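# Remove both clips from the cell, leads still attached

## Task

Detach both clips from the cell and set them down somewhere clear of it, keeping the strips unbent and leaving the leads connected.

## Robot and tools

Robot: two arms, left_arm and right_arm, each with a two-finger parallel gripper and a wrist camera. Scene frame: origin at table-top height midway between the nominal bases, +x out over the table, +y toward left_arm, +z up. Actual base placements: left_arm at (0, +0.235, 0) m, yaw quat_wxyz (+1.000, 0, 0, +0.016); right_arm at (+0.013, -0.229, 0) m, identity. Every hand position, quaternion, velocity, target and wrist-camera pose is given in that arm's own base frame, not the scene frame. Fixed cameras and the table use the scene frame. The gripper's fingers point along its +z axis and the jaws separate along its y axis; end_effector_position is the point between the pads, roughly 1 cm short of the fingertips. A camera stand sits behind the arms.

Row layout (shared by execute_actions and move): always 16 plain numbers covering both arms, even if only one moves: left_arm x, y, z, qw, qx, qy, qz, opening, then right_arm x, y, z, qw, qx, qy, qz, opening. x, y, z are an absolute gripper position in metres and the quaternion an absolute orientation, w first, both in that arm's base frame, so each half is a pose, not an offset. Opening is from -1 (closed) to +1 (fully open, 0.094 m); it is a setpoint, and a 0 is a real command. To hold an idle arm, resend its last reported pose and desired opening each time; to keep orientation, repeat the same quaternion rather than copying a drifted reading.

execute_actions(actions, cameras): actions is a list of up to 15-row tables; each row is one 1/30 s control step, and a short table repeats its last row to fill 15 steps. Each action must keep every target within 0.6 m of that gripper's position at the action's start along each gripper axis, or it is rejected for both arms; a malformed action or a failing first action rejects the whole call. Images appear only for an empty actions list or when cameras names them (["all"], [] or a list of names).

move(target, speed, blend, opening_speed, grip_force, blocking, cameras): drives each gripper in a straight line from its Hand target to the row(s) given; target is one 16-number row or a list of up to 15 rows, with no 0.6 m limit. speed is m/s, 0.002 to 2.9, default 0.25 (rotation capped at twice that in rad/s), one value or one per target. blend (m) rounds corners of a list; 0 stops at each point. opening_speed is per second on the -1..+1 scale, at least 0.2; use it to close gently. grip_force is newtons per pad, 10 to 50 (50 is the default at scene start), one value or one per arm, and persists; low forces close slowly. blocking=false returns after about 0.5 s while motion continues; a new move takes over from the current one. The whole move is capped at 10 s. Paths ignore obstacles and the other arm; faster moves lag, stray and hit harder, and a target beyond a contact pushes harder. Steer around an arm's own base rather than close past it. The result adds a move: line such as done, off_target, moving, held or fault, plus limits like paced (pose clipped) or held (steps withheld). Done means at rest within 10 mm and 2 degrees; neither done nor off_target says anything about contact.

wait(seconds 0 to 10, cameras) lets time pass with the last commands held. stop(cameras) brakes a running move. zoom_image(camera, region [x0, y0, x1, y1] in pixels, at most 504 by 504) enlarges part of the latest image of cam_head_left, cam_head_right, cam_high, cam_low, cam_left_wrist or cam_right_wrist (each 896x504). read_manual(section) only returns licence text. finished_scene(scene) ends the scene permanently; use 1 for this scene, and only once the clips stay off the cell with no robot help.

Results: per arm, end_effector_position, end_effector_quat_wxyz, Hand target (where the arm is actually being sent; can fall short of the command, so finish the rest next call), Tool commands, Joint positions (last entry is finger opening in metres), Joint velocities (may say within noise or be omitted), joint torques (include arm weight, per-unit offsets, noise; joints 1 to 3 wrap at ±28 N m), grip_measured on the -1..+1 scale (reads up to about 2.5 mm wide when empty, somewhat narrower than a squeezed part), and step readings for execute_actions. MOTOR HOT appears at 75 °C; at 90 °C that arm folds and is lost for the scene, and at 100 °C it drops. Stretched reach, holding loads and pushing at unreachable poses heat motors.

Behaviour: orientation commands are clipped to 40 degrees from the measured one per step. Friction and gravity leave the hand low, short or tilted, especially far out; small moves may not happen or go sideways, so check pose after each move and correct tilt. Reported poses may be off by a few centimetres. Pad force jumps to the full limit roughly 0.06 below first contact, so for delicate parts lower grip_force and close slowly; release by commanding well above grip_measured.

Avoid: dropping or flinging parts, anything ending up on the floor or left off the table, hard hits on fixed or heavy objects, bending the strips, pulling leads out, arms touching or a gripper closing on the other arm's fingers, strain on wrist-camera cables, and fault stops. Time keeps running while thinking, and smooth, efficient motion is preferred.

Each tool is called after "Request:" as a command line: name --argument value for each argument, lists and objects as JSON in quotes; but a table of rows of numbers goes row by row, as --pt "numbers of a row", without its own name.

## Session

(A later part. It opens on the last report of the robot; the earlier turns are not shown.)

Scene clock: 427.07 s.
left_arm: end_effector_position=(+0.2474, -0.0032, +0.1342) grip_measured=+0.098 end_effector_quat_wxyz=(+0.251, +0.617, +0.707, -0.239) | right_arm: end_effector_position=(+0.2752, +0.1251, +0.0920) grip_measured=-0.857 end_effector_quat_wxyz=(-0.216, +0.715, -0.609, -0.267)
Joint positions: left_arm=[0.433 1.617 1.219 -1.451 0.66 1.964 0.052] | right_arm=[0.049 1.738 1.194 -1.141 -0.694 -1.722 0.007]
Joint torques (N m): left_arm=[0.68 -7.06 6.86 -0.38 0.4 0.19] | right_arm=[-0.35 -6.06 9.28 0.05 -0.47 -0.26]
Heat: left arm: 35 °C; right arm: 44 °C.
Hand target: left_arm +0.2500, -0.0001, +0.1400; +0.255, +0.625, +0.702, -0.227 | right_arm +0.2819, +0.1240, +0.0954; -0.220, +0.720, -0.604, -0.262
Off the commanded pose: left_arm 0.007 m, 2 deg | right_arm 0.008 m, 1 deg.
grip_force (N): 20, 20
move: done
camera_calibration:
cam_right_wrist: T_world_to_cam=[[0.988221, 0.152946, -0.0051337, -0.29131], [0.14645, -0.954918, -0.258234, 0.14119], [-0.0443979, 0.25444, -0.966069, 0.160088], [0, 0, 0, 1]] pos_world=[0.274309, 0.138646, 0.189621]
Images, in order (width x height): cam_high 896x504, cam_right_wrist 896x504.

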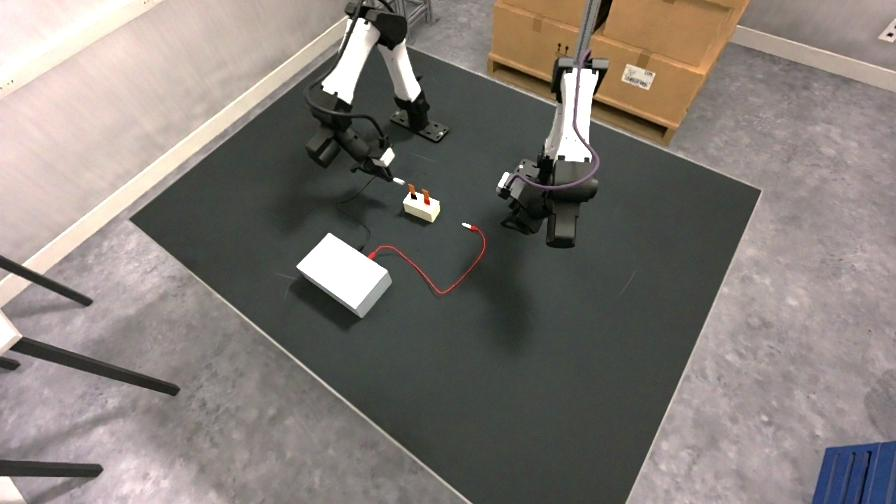

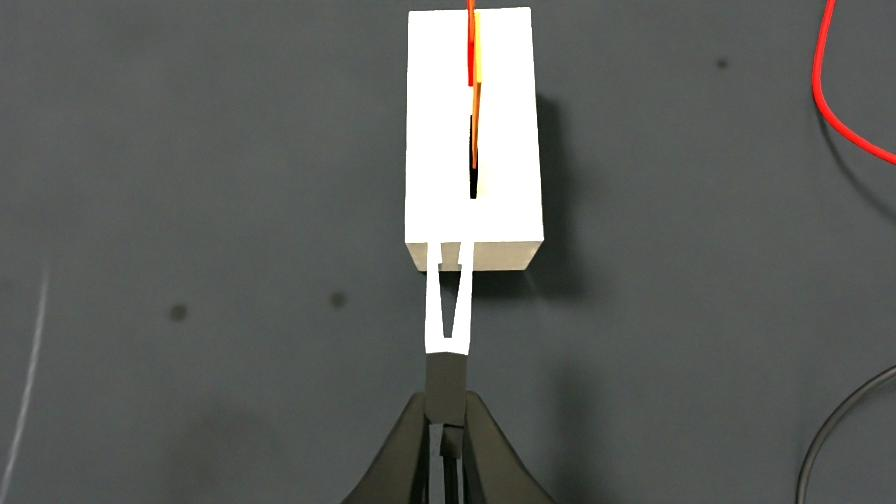

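Request:
move --pt "0.250 -0.0 0.14 0.2555 0.6245 0.7021 -0.2273 0.1 0.275 0.07 0.095 0.2198 -0.7198 0.6040 0.2620 -0.88" --pt "0.250 -0.0 0.14 0.2555 0.6245 0.7021 -0.2273 0.1 0.270 0.055 0.035 0.2198 -0.7198 0.6040 0.2620 -0.88" --speed 0.1 --blend 0.02 --cameras '["cam_right_wrist","cam_high","cam_head_right","cam_left_wrist"]'

Request:
zoom_image --camera "cam_right_wrist" --region '[350, 0, 600, 150]'

Request:
zoom_image --camera "cam_high" --region '[380, 150, 480, 230]'

Scene clock: 444.90 s.
left_arm: end_effector_position=(+0.2474, -0.0032, +0.1342) grip_measured=+0.098 end_effector_quat_wxyz=(+0.251, +0.617, +0.707, -0.239) | right_arm: end_effector_position=(+0.2702, +0.0571, +0.0398) grip_measured=-0.857 end_effector_quat_wxyz=(-0.220, +0.717, -0.607, -0.264)
Joint positions: left_arm=[0.433 1.617 1.219 -1.451 0.66 1.964 0.052] | right_arm=[-0.183 1.859 1.11 -1.108 -0.649 -2.016 0.007]
Joint torques (N m): left_arm=[0.54 -7.13 6.86 -0.38 0.39 0.2] | right_arm=[-0.53 -6.61 5.26 -0.09 -0.42 -0.27]
Heat: left arm: 36 °C; right arm: 46 °C.
Hand target: left_arm +0.2500, -0.0001, +0.1400; +0.255, +0.625, +0.702, -0.227 | right_arm +0.2699, +0.0551, +0.0350; -0.220, +0.720, -0.604, -0.262
Off the commanded pose: left_arm 0.007 m, 2 deg | right_arm 0.005 m, 0 deg.
grip_force (N): 20, 20
move: done
camera_calibration:
cam_left_wrist: T_world_to_cam=[[-0.992681, -0.117683, 0.0271003, 0.24099], [-0.120667, 0.957612, -0.261571, 0.105089], [0.0048309, -0.262926, -0.964804, 0.211017], [0, 0, 0, 1]] pos_world=[0.250888, -0.016792, 0.224547]
cam_right_wrist: T_world_to_cam=[[0.987854, 0.155244, 0.00661866, -0.276813], [0.151703, -0.954358, -0.257267, 0.0619913], [-0.0336224, 0.255146, -0.966318, 0.123809], [0, 0, 0, 1]] pos_world=[0.268209, 0.0705461, 0.137419]
Images, in order (width x height): cam_head_right 896x504, cam_high 896x504, cam_left_wrist 896x504, cam_right_wrist 896x504.

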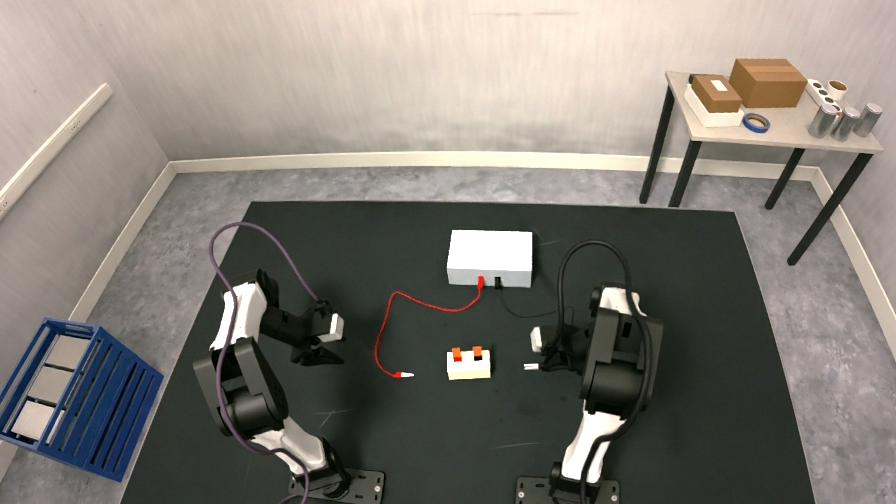

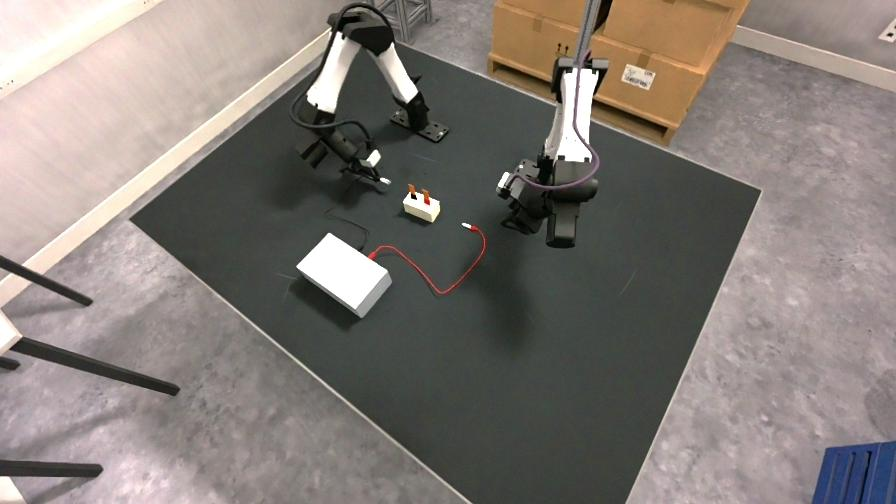

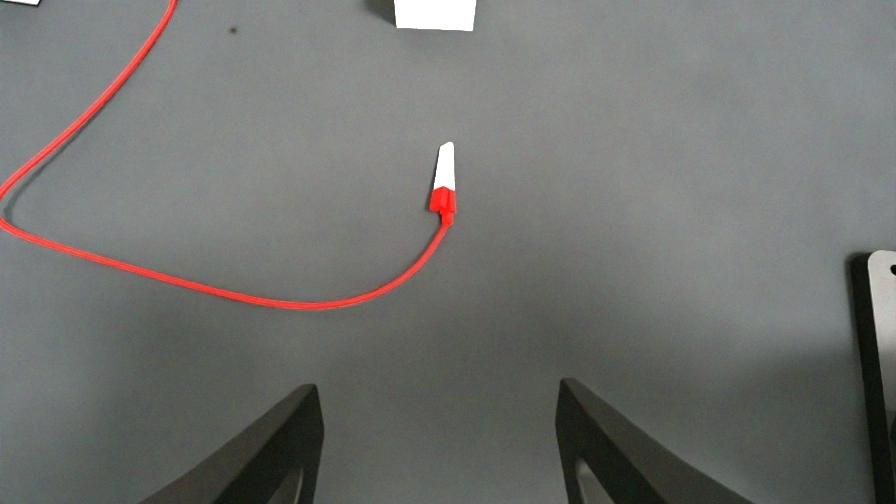

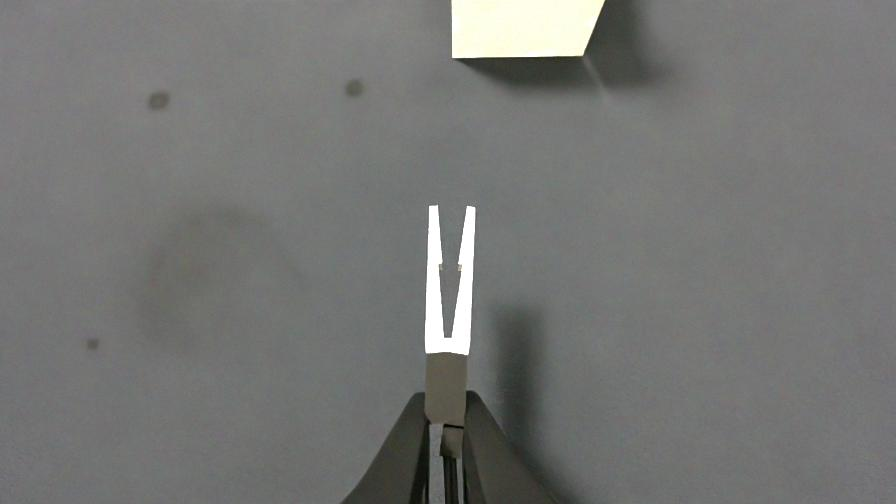

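Scaled by 2.016.

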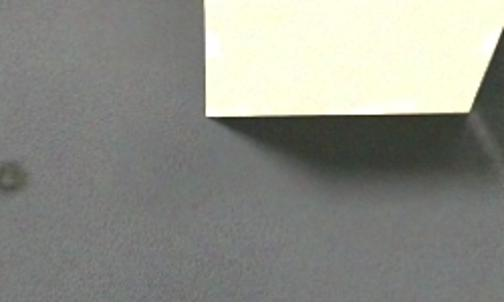

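Scaled by 5.040.

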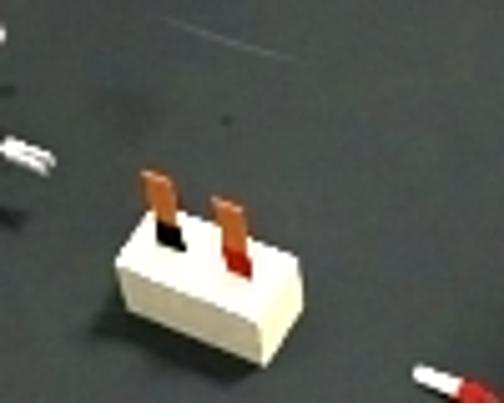

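Request:
move --target '[0.250,-0.0,0.14,0.2555,0.6245,0.7021,-0.2273,0.1,0.270,0.055,0.014,0.2198,-0.7198,0.6040,0.2620,-0.88]' --speed 0.03 --cameras '["cam_right_wrist"]'

Request:
move --target '[0.250,-0.0,0.14,0.2555,0.6245,0.7021,-0.2273,0.1,0.270,0.055,0.009,0.2198,-0.7198,0.6040,0.2620,-0.88]' --speed 0.02 --cameras '["cam_right_wrist"]'

Scene clock: 449.87 s.
left_arm: end_effector_position=(+0.2474, -0.0032, +0.1342) grip_measured=+0.098 end_effector_quat_wxyz=(+0.251, +0.617, +0.707, -0.239) | right_arm: end_effector_position=(+0.2711, +0.0569, +0.0195) grip_measured=-0.857 end_effector_quat_wxyz=(-0.221, +0.718, -0.606, -0.262)
Joint positions: left_arm=[0.433 1.617 1.219 -1.451 0.66 1.964 0.052] | right_arm=[-0.183 1.901 1.074 -1.027 -0.649 -2.017 0.007]
Joint torques (N m): left_arm=[0.68 -7.08 6.67 -0.41 0.4 0.2] | right_arm=[-0.5 -6.58 4.93 -0.09 -0.42 -0.25]
Heat: left arm: 36 °C; right arm: 45 °C.
Hand target: left_arm +0.2500, -0.0001, +0.1400; +0.255, +0.625, +0.702, -0.227 | right_arm +0.2699, +0.0551, +0.0141; -0.220, +0.720, -0.604, -0.262
Off the commanded pose: left_arm 0.007 m, 2 deg | right_arm 0.006 m, 0 deg.
grip_force (N): 20, 20
move: done
camera_calibration:
cam_right_wrist: T_world_to_cam=[[0.987771, 0.155583, 0.0101054, -0.277552], [0.152957, -0.954464, -0.25613, 0.056039], [-0.0302043, 0.254543, -0.96659, 0.103415], [0, 0, 0, 1]] pos_world=[0.268709, 0.070346, 0.117118]
Images, in order (width x height): cam_right_wrist 896x504.

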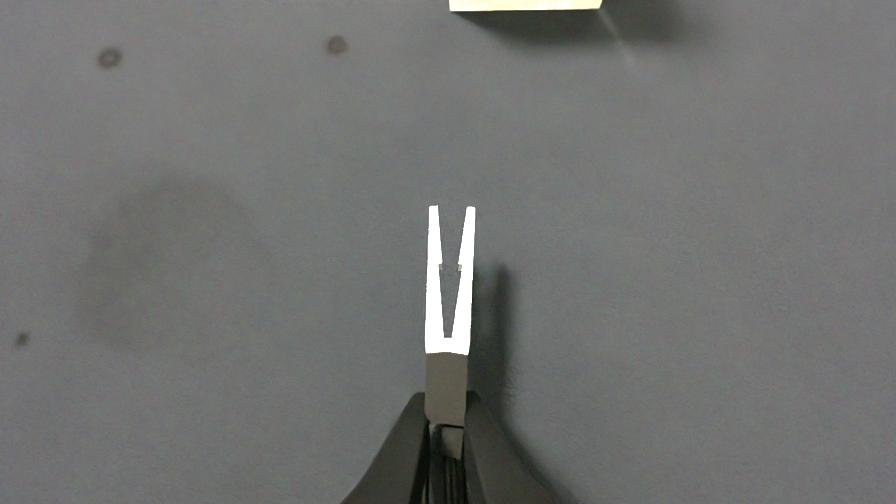

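Scene clock: 450.57 s.
left_arm: end_effector_position=(+0.2474, -0.0032, +0.1342) grip_measured=+0.098 end_effector_quat_wxyz=(+0.251, +0.617, +0.707, -0.239) | right_arm: end_effector_position=(+0.2709, +0.0569, +0.0151) grip_measured=-0.857 end_effector_quat_wxyz=(-0.220, +0.717, -0.606, -0.263)
Joint positions: left_arm=[0.433 1.617 1.219 -1.451 0.66 1.964 0.052] | right_arm=[-0.183 1.91 1.067 -1.011 -0.649 -2.017 0.007]
Joint torques (N m): left_arm=[0.58 -7.02 6.93 -0.42 0.38 0.19] | right_arm=[-0.5 -6.48 4.82 -0.06 -0.42 -0.26]
Heat: left arm: 36 °C; right arm: 45 °C.
Hand target: left_arm +0.2500, -0.0001, +0.1400; +0.255, +0.625, +0.702, -0.227 | right_arm +0.2699, +0.0551, +0.0092; -0.220, +0.720, -0.604, -0.262
Off the commanded pose: left_arm 0.007 m, 2 deg | right_arm 0.006 m, 0 deg.
grip_force (N): 20, 20
move: done
camera_calibration:
cam_right_wrist: T_world_to_cam=[[0.987744, 0.155831, 0.00889126, -0.277297], [0.152872, -0.954345, -0.256624, 0.0550931], [-0.0315047, 0.254838, -0.96647, 0.0994491], [0, 0, 0, 1]] pos_world=[0.268609, 0.0704459, 0.112718]
Images, in order (width x height): cam_right_wrist 896x504.

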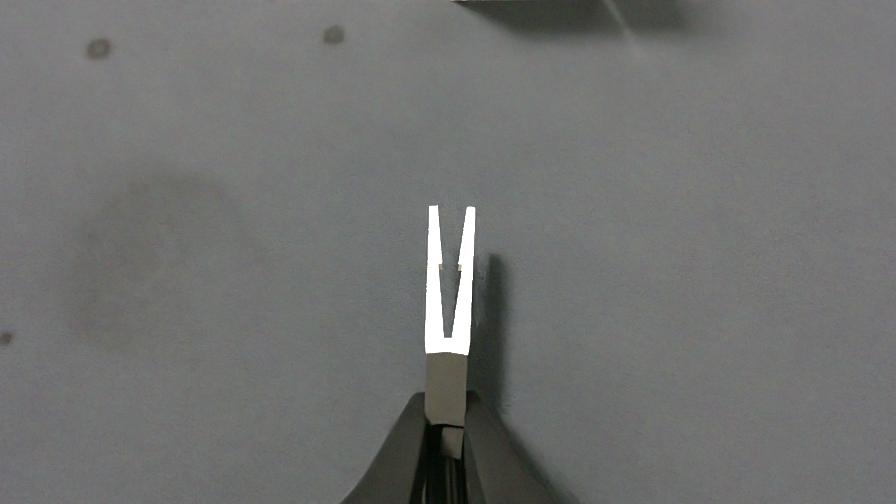

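Request:
move --target '[0.250,-0.0,0.14,0.2555,0.6245,0.7021,-0.2273,0.1,0.270,0.055,0.005,0.2198,-0.7198,0.6040,0.2620,-0.88]' --speed 0.02

Request:
move --target '[0.250,-0.0,0.14,0.2555,0.6245,0.7021,-0.2273,0.1,0.270,0.055,0.001,0.2198,-0.7198,0.6040,0.2620,-0.88]' --speed 0.02 --cameras '["cam_right_wrist"]'

Scene clock: 456.13 s.
left_arm: end_effector_position=(+0.2474, -0.0032, +0.1342) grip_measured=+0.098 end_effector_quat_wxyz=(+0.251, +0.617, +0.707, -0.239) | right_arm: end_effector_position=(+0.2711, +0.0569, +0.0148) grip_measured=-0.857 end_effector_quat_wxyz=(-0.221, +0.718, -0.606, -0.262)
Joint positions: left_arm=[0.433 1.617 1.219 -1.451 0.66 1.964 0.052] | right_arm=[-0.183 1.912 1.067 -1.009 -0.649 -2.018 0.007]
Joint torques (N m): left_arm=[0.62 -7.13 6.87 -0.39 0.38 0.2] | right_arm=[-0.49 -5.86 4.3 0.07 -0.42 -0.25]
Heat: left arm: 36 °C; right arm: 45 °C.
Hand target: left_arm +0.2500, -0.0001, +0.1400; +0.255, +0.625, +0.702, -0.227 | right_arm +0.2698, +0.0551, +0.0054; -0.220, +0.720, -0.604, -0.262
Off the commanded pose: left_arm 0.007 m, 2 deg | right_arm 0.010 m, 0 deg.
grip_force (N): 20, 20
move: done

Scene clock: 456.83 s.
left_arm: end_effector_position=(+0.2474, -0.0032, +0.1342) grip_measured=+0.098 end_effector_quat_wxyz=(+0.251, +0.617, +0.707, -0.239) | right_arm: end_effector_position=(+0.2715, +0.0570, +0.0144) grip_measured=-0.857 end_effector_quat_wxyz=(-0.223, +0.716, -0.606, -0.264)
Joint positions: left_arm=[0.433 1.617 1.219 -1.451 0.66 1.964 0.052] | right_arm=[-0.184 1.915 1.067 -1.008 -0.654 -2.019 0.007]
Joint torques (N m): left_arm=[0.55 -7.04 6.71 -0.38 0.38 0.17] | right_arm=[-0.36 -5.42 3.77 0.19 -0.36 -0.25]
Heat: left arm: 36 °C; right arm: 45 °C.
Hand target: left_arm +0.2500, -0.0001, +0.1400; +0.255, +0.625, +0.702, -0.227 | right_arm +0.2697, +0.0551, +0.0017; -0.220, +0.720, -0.604, -0.262
Off the commanded pose: left_arm 0.007 m, 2 deg | right_arm 0.014 m, 1 deg.
grip_force (N): 20, 20
move: off_target (right_arm)
camera_calibration:
cam_right_wrist: T_world_to_cam=[[0.988064, 0.153689, 0.0104147, -0.277929], [0.151046, -0.953363, -0.261313, 0.055389], [-0.030232, 0.259767, -0.965198, 0.0980643], [0, 0, 0, 1]] pos_world=[0.26921, 0.0700468, 0.11202]
Images, in order (width x height): cam_right_wrist 896x504.

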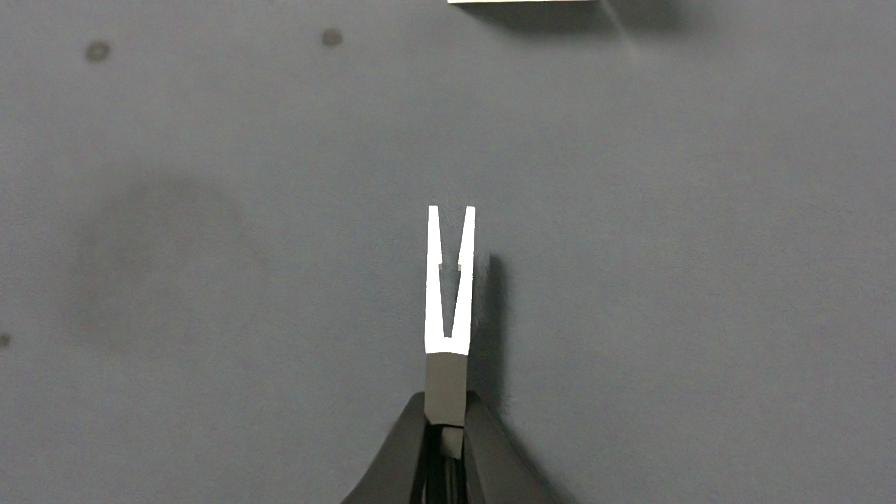

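Request:
move --target '[0.250,-0.0,0.14,0.2555,0.6245,0.7021,-0.2273,0.1,0.270,0.055,0.010,0.2198,-0.7198,0.6040,0.2620,-0.60]' --speed 0.02 --opening_speed 0.4 --cameras '["cam_right_wrist"]'

Scene clock: 461.73 s.
left_arm: end_effector_position=(+0.2474, -0.0032, +0.1342) grip_measured=+0.098 end_effector_quat_wxyz=(+0.251, +0.617, +0.707, -0.239) | right_arm: end_effector_position=(+0.2704, +0.0573, +0.0148) grip_measured=-0.601 end_effector_quat_wxyz=(-0.222, +0.716, -0.607, -0.266)
Joint positions: left_arm=[0.433 1.617 1.219 -1.451 0.66 1.964 0.052] | right_arm=[-0.184 1.915 1.067 -1.013 -0.655 -2.019 0.019]
Joint torques (N m): left_arm=[0.72 -6.93 6.74 -0.36 0.38 0.22] | right_arm=[-0.31 -7.02 4.94 -0.08 -0.35 -0.22]
Heat: left arm: 36 °C; right arm: 44 °C.
Hand target: left_arm +0.2500, -0.0001, +0.1400; +0.255, +0.625, +0.702, -0.227 | right_arm +0.2700, +0.0551, +0.0101; -0.220, +0.720, -0.604, -0.262
Off the commanded pose: left_arm 0.007 m, 2 deg | right_arm 0.005 m, 1 deg.
grip_force (N): 20, 20
move: done
camera_calibration:
cam_right_wrist: T_world_to_cam=[[0.988095, 0.153748, 0.00548008, -0.276813], [0.14973, -0.952867, -0.263867, 0.056286], [-0.0353472, 0.261546, -0.964544, 0.0995834], [0, 0, 0, 1]] pos_world=[0.26861, 0.0701469, 0.112422]
Images, in order (width x height): cam_right_wrist 896x504.

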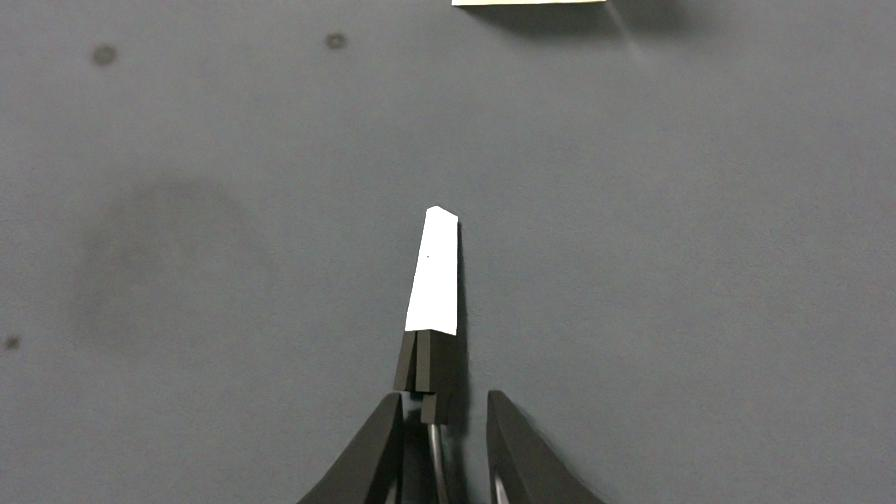

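Released. Open wider and back away.

Request:
move --target '[0.250,-0.0,0.14,0.2555,0.6245,0.7021,-0.2273,0.1,0.270,0.055,0.013,0.2198,-0.7198,0.6040,0.2620,0.1]' --speed 0.02 --opening_speed 0.5

Request:
move --pt "0.250 -0.0 0.14 0.2555 0.6245 0.7021 -0.2273 0.1 0.272 0.022 0.055 0.2198 -0.7198 0.6040 0.2620 0.1" --pt "0.250 -0.0 0.14 0.2555 0.6245 0.7021 -0.2273 0.1 0.265 -0.01 0.13 0.2198 -0.7198 0.6040 0.2620 0.1" --speed '[0.06, 0.15]' --blend 0.02 --cameras '["all"]'

Request:
zoom_image --camera "cam_high" --region '[330, 150, 500, 280]'

Request:
zoom_image --camera "cam_head_left" --region '[370, 270, 570, 400]'

Scene clock: 470.03 s.
left_arm: end_effector_position=(+0.2474, -0.0032, +0.1342) grip_measured=+0.098 end_effector_quat_wxyz=(+0.251, +0.617, +0.707, -0.239) | right_arm: end_effector_position=(+0.2683, +0.0577, +0.0154) grip_measured=+0.099 end_effector_quat_wxyz=(-0.220, +0.715, -0.606, -0.270)
Joint positions: left_arm=[0.433 1.617 1.219 -1.451 0.66 1.964 0.052] | right_arm=[-0.184 1.915 1.067 -1.024 -0.655 -2.023 0.052]
Joint torques (N m): left_arm=[0.57 -6.95 6.87 -0.38 0.43 0.18] | right_arm=[-0.34 -7.58 5.34 -0.12 -0.35 -0.17]
Heat: left arm: 36 °C; right arm: 43 °C.
Hand target: left_arm +0.2500, -0.0001, +0.1400; +0.255, +0.625, +0.702, -0.227 | right_arm +0.2701, +0.0550, +0.0131; -0.220, +0.720, -0.604, -0.262
Off the commanded pose: left_arm 0.007 m, 2 deg | right_arm 0.004 m, 1 deg.
grip_force (N): 20, 20
move: done

Scene clock: 472.30 s.
left_arm: end_effector_position=(+0.2474, -0.0032, +0.1342) grip_measured=+0.098 end_effector_quat_wxyz=(+0.251, +0.617, +0.707, -0.239) | right_arm: end_effector_position=(+0.2629, -0.0067, +0.1209) grip_measured=+0.099 end_effector_quat_wxyz=(-0.188, +0.685, -0.658, -0.251)
Joint positions: left_arm=[0.433 1.617 1.219 -1.451 0.66 1.964 0.052] | right_arm=[-0.371 1.791 1.386 -1.528 -0.538 -2.084 0.052]
Joint torques (N m): left_arm=[0.77 -6.93 6.91 -0.36 0.37 0.18] | right_arm=[-0.18 -8.66 8.59 -0.58 -0.3 -0.27]
Heat: left arm: 36 °C; right arm: 44 °C.
Hand target: left_arm +0.2500, -0.0001, +0.1400; +0.255, +0.625, +0.702, -0.227 | right_arm +0.2650, -0.0095, +0.1298; -0.191, +0.695, -0.652, -0.236
Off the commanded pose: left_arm 0.007 m, 2 deg | right_arm 0.010 m, 8 deg.
joint sent to its limit (right arm) — joint 6 (wrist roll), lower limit. The joint targets are off in orientation, not in position.
grip_force (N): 20, 20
move: off_target (right_arm)
camera_calibration:
cam_left_wrist: T_world_to_cam=[[-0.992681, -0.117683, 0.0271003, 0.24099], [-0.120667, 0.957612, -0.261571, 0.105089], [0.0048309, -0.262926, -0.964804, 0.211017], [0, 0, 0, 1]] pos_world=[0.250888, -0.016792, 0.224547]
cam_right_wrist: T_world_to_cam=[[0.996679, 0.0537489, -0.0611713, -0.254912], [0.041155, -0.980697, -0.191153, 0.044046], [-0.0702647, 0.188, -0.979652, 0.228935], [0, 0, 0, 1]] pos_world=[0.268339, 0.0138571, 0.217103]

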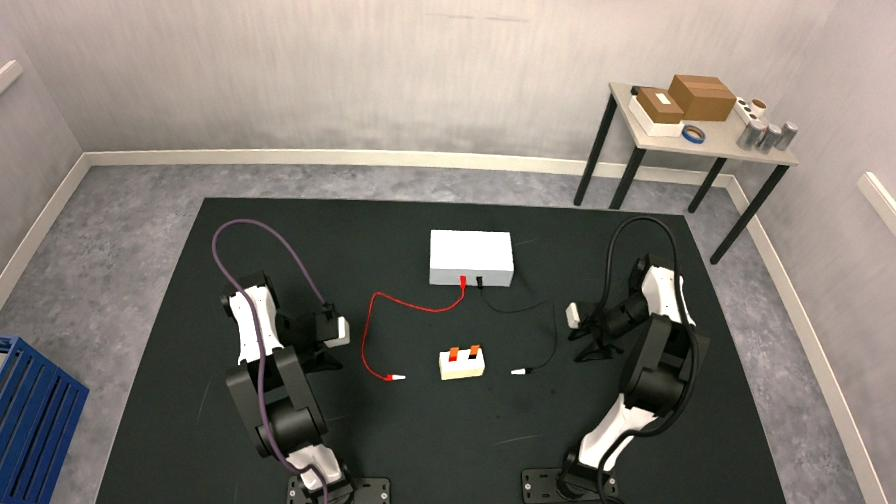

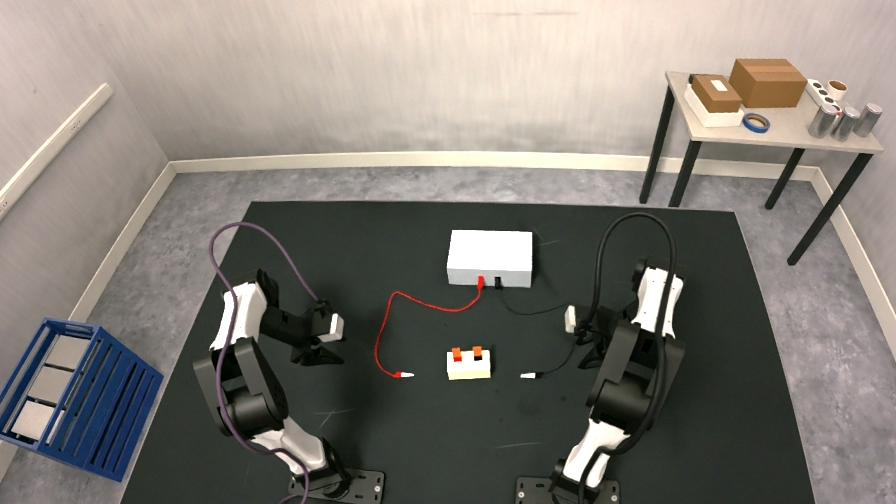

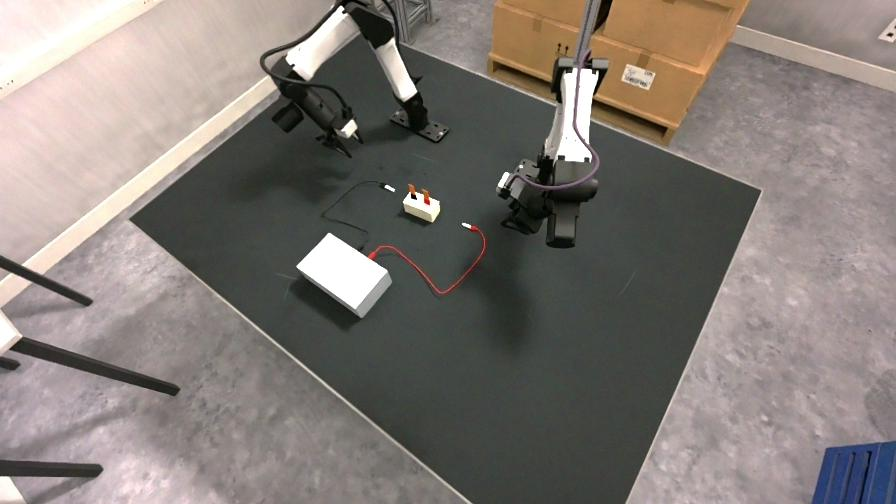

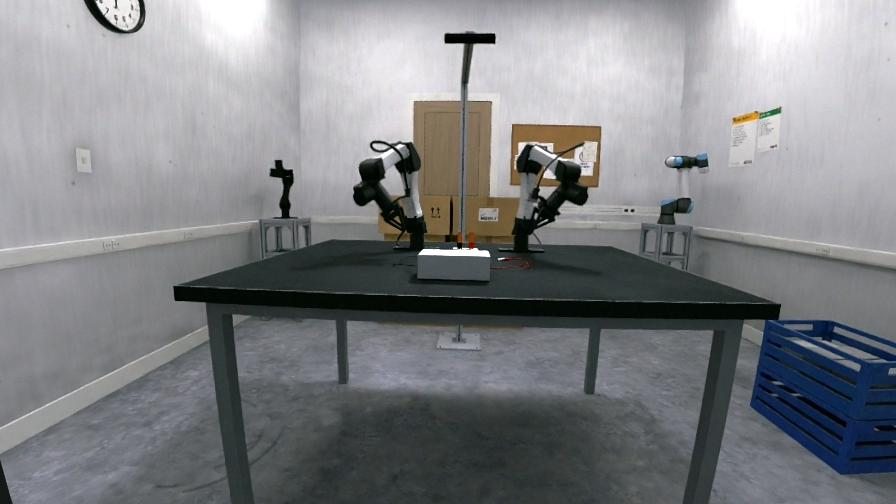

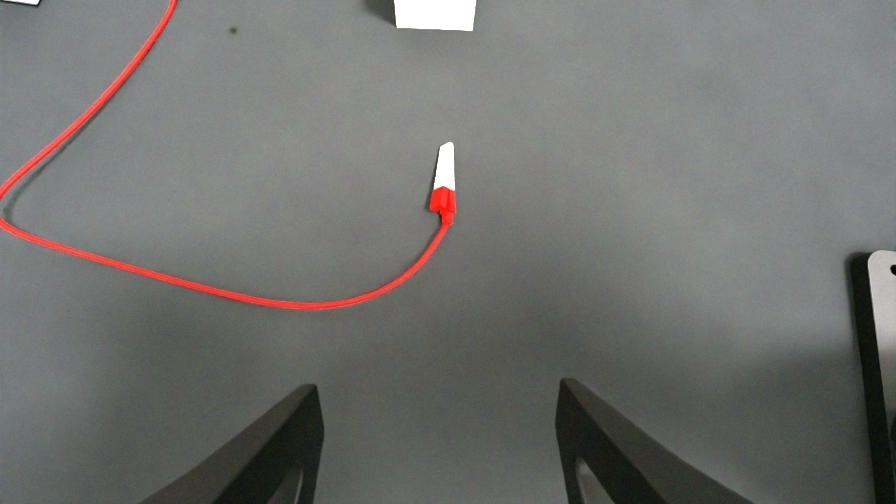

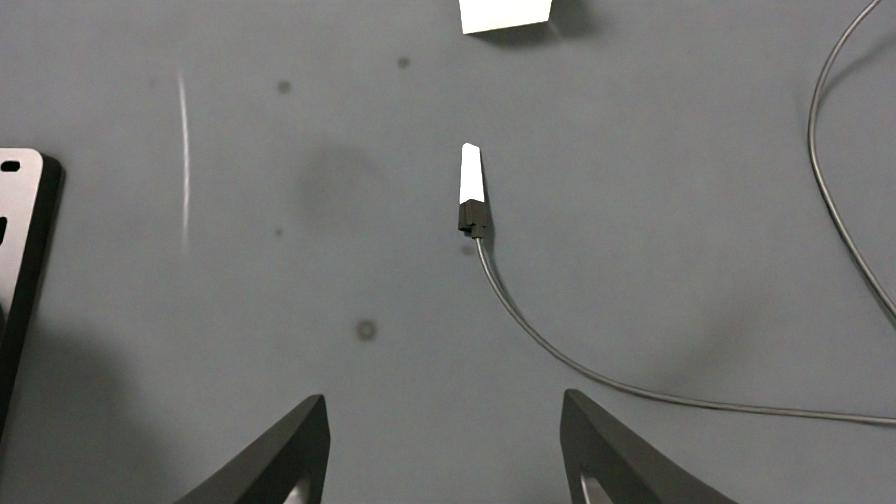

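Scaled by 2.965.

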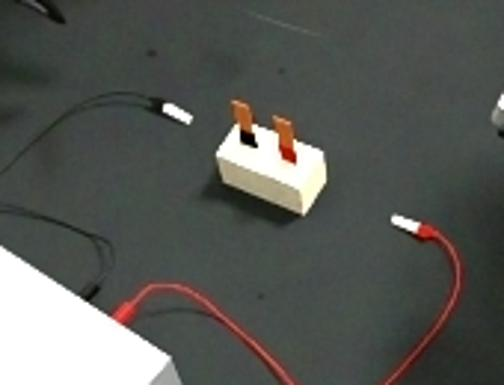

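Scaled by 2.520.

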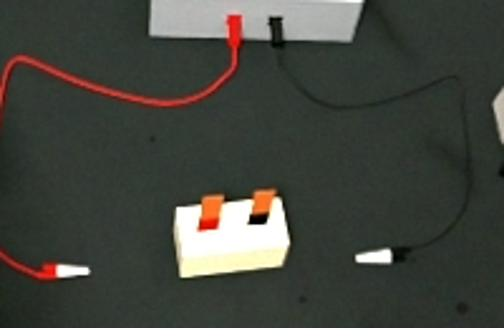

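Request:
finished_scene --scene 1

The scene is finished: the task was done.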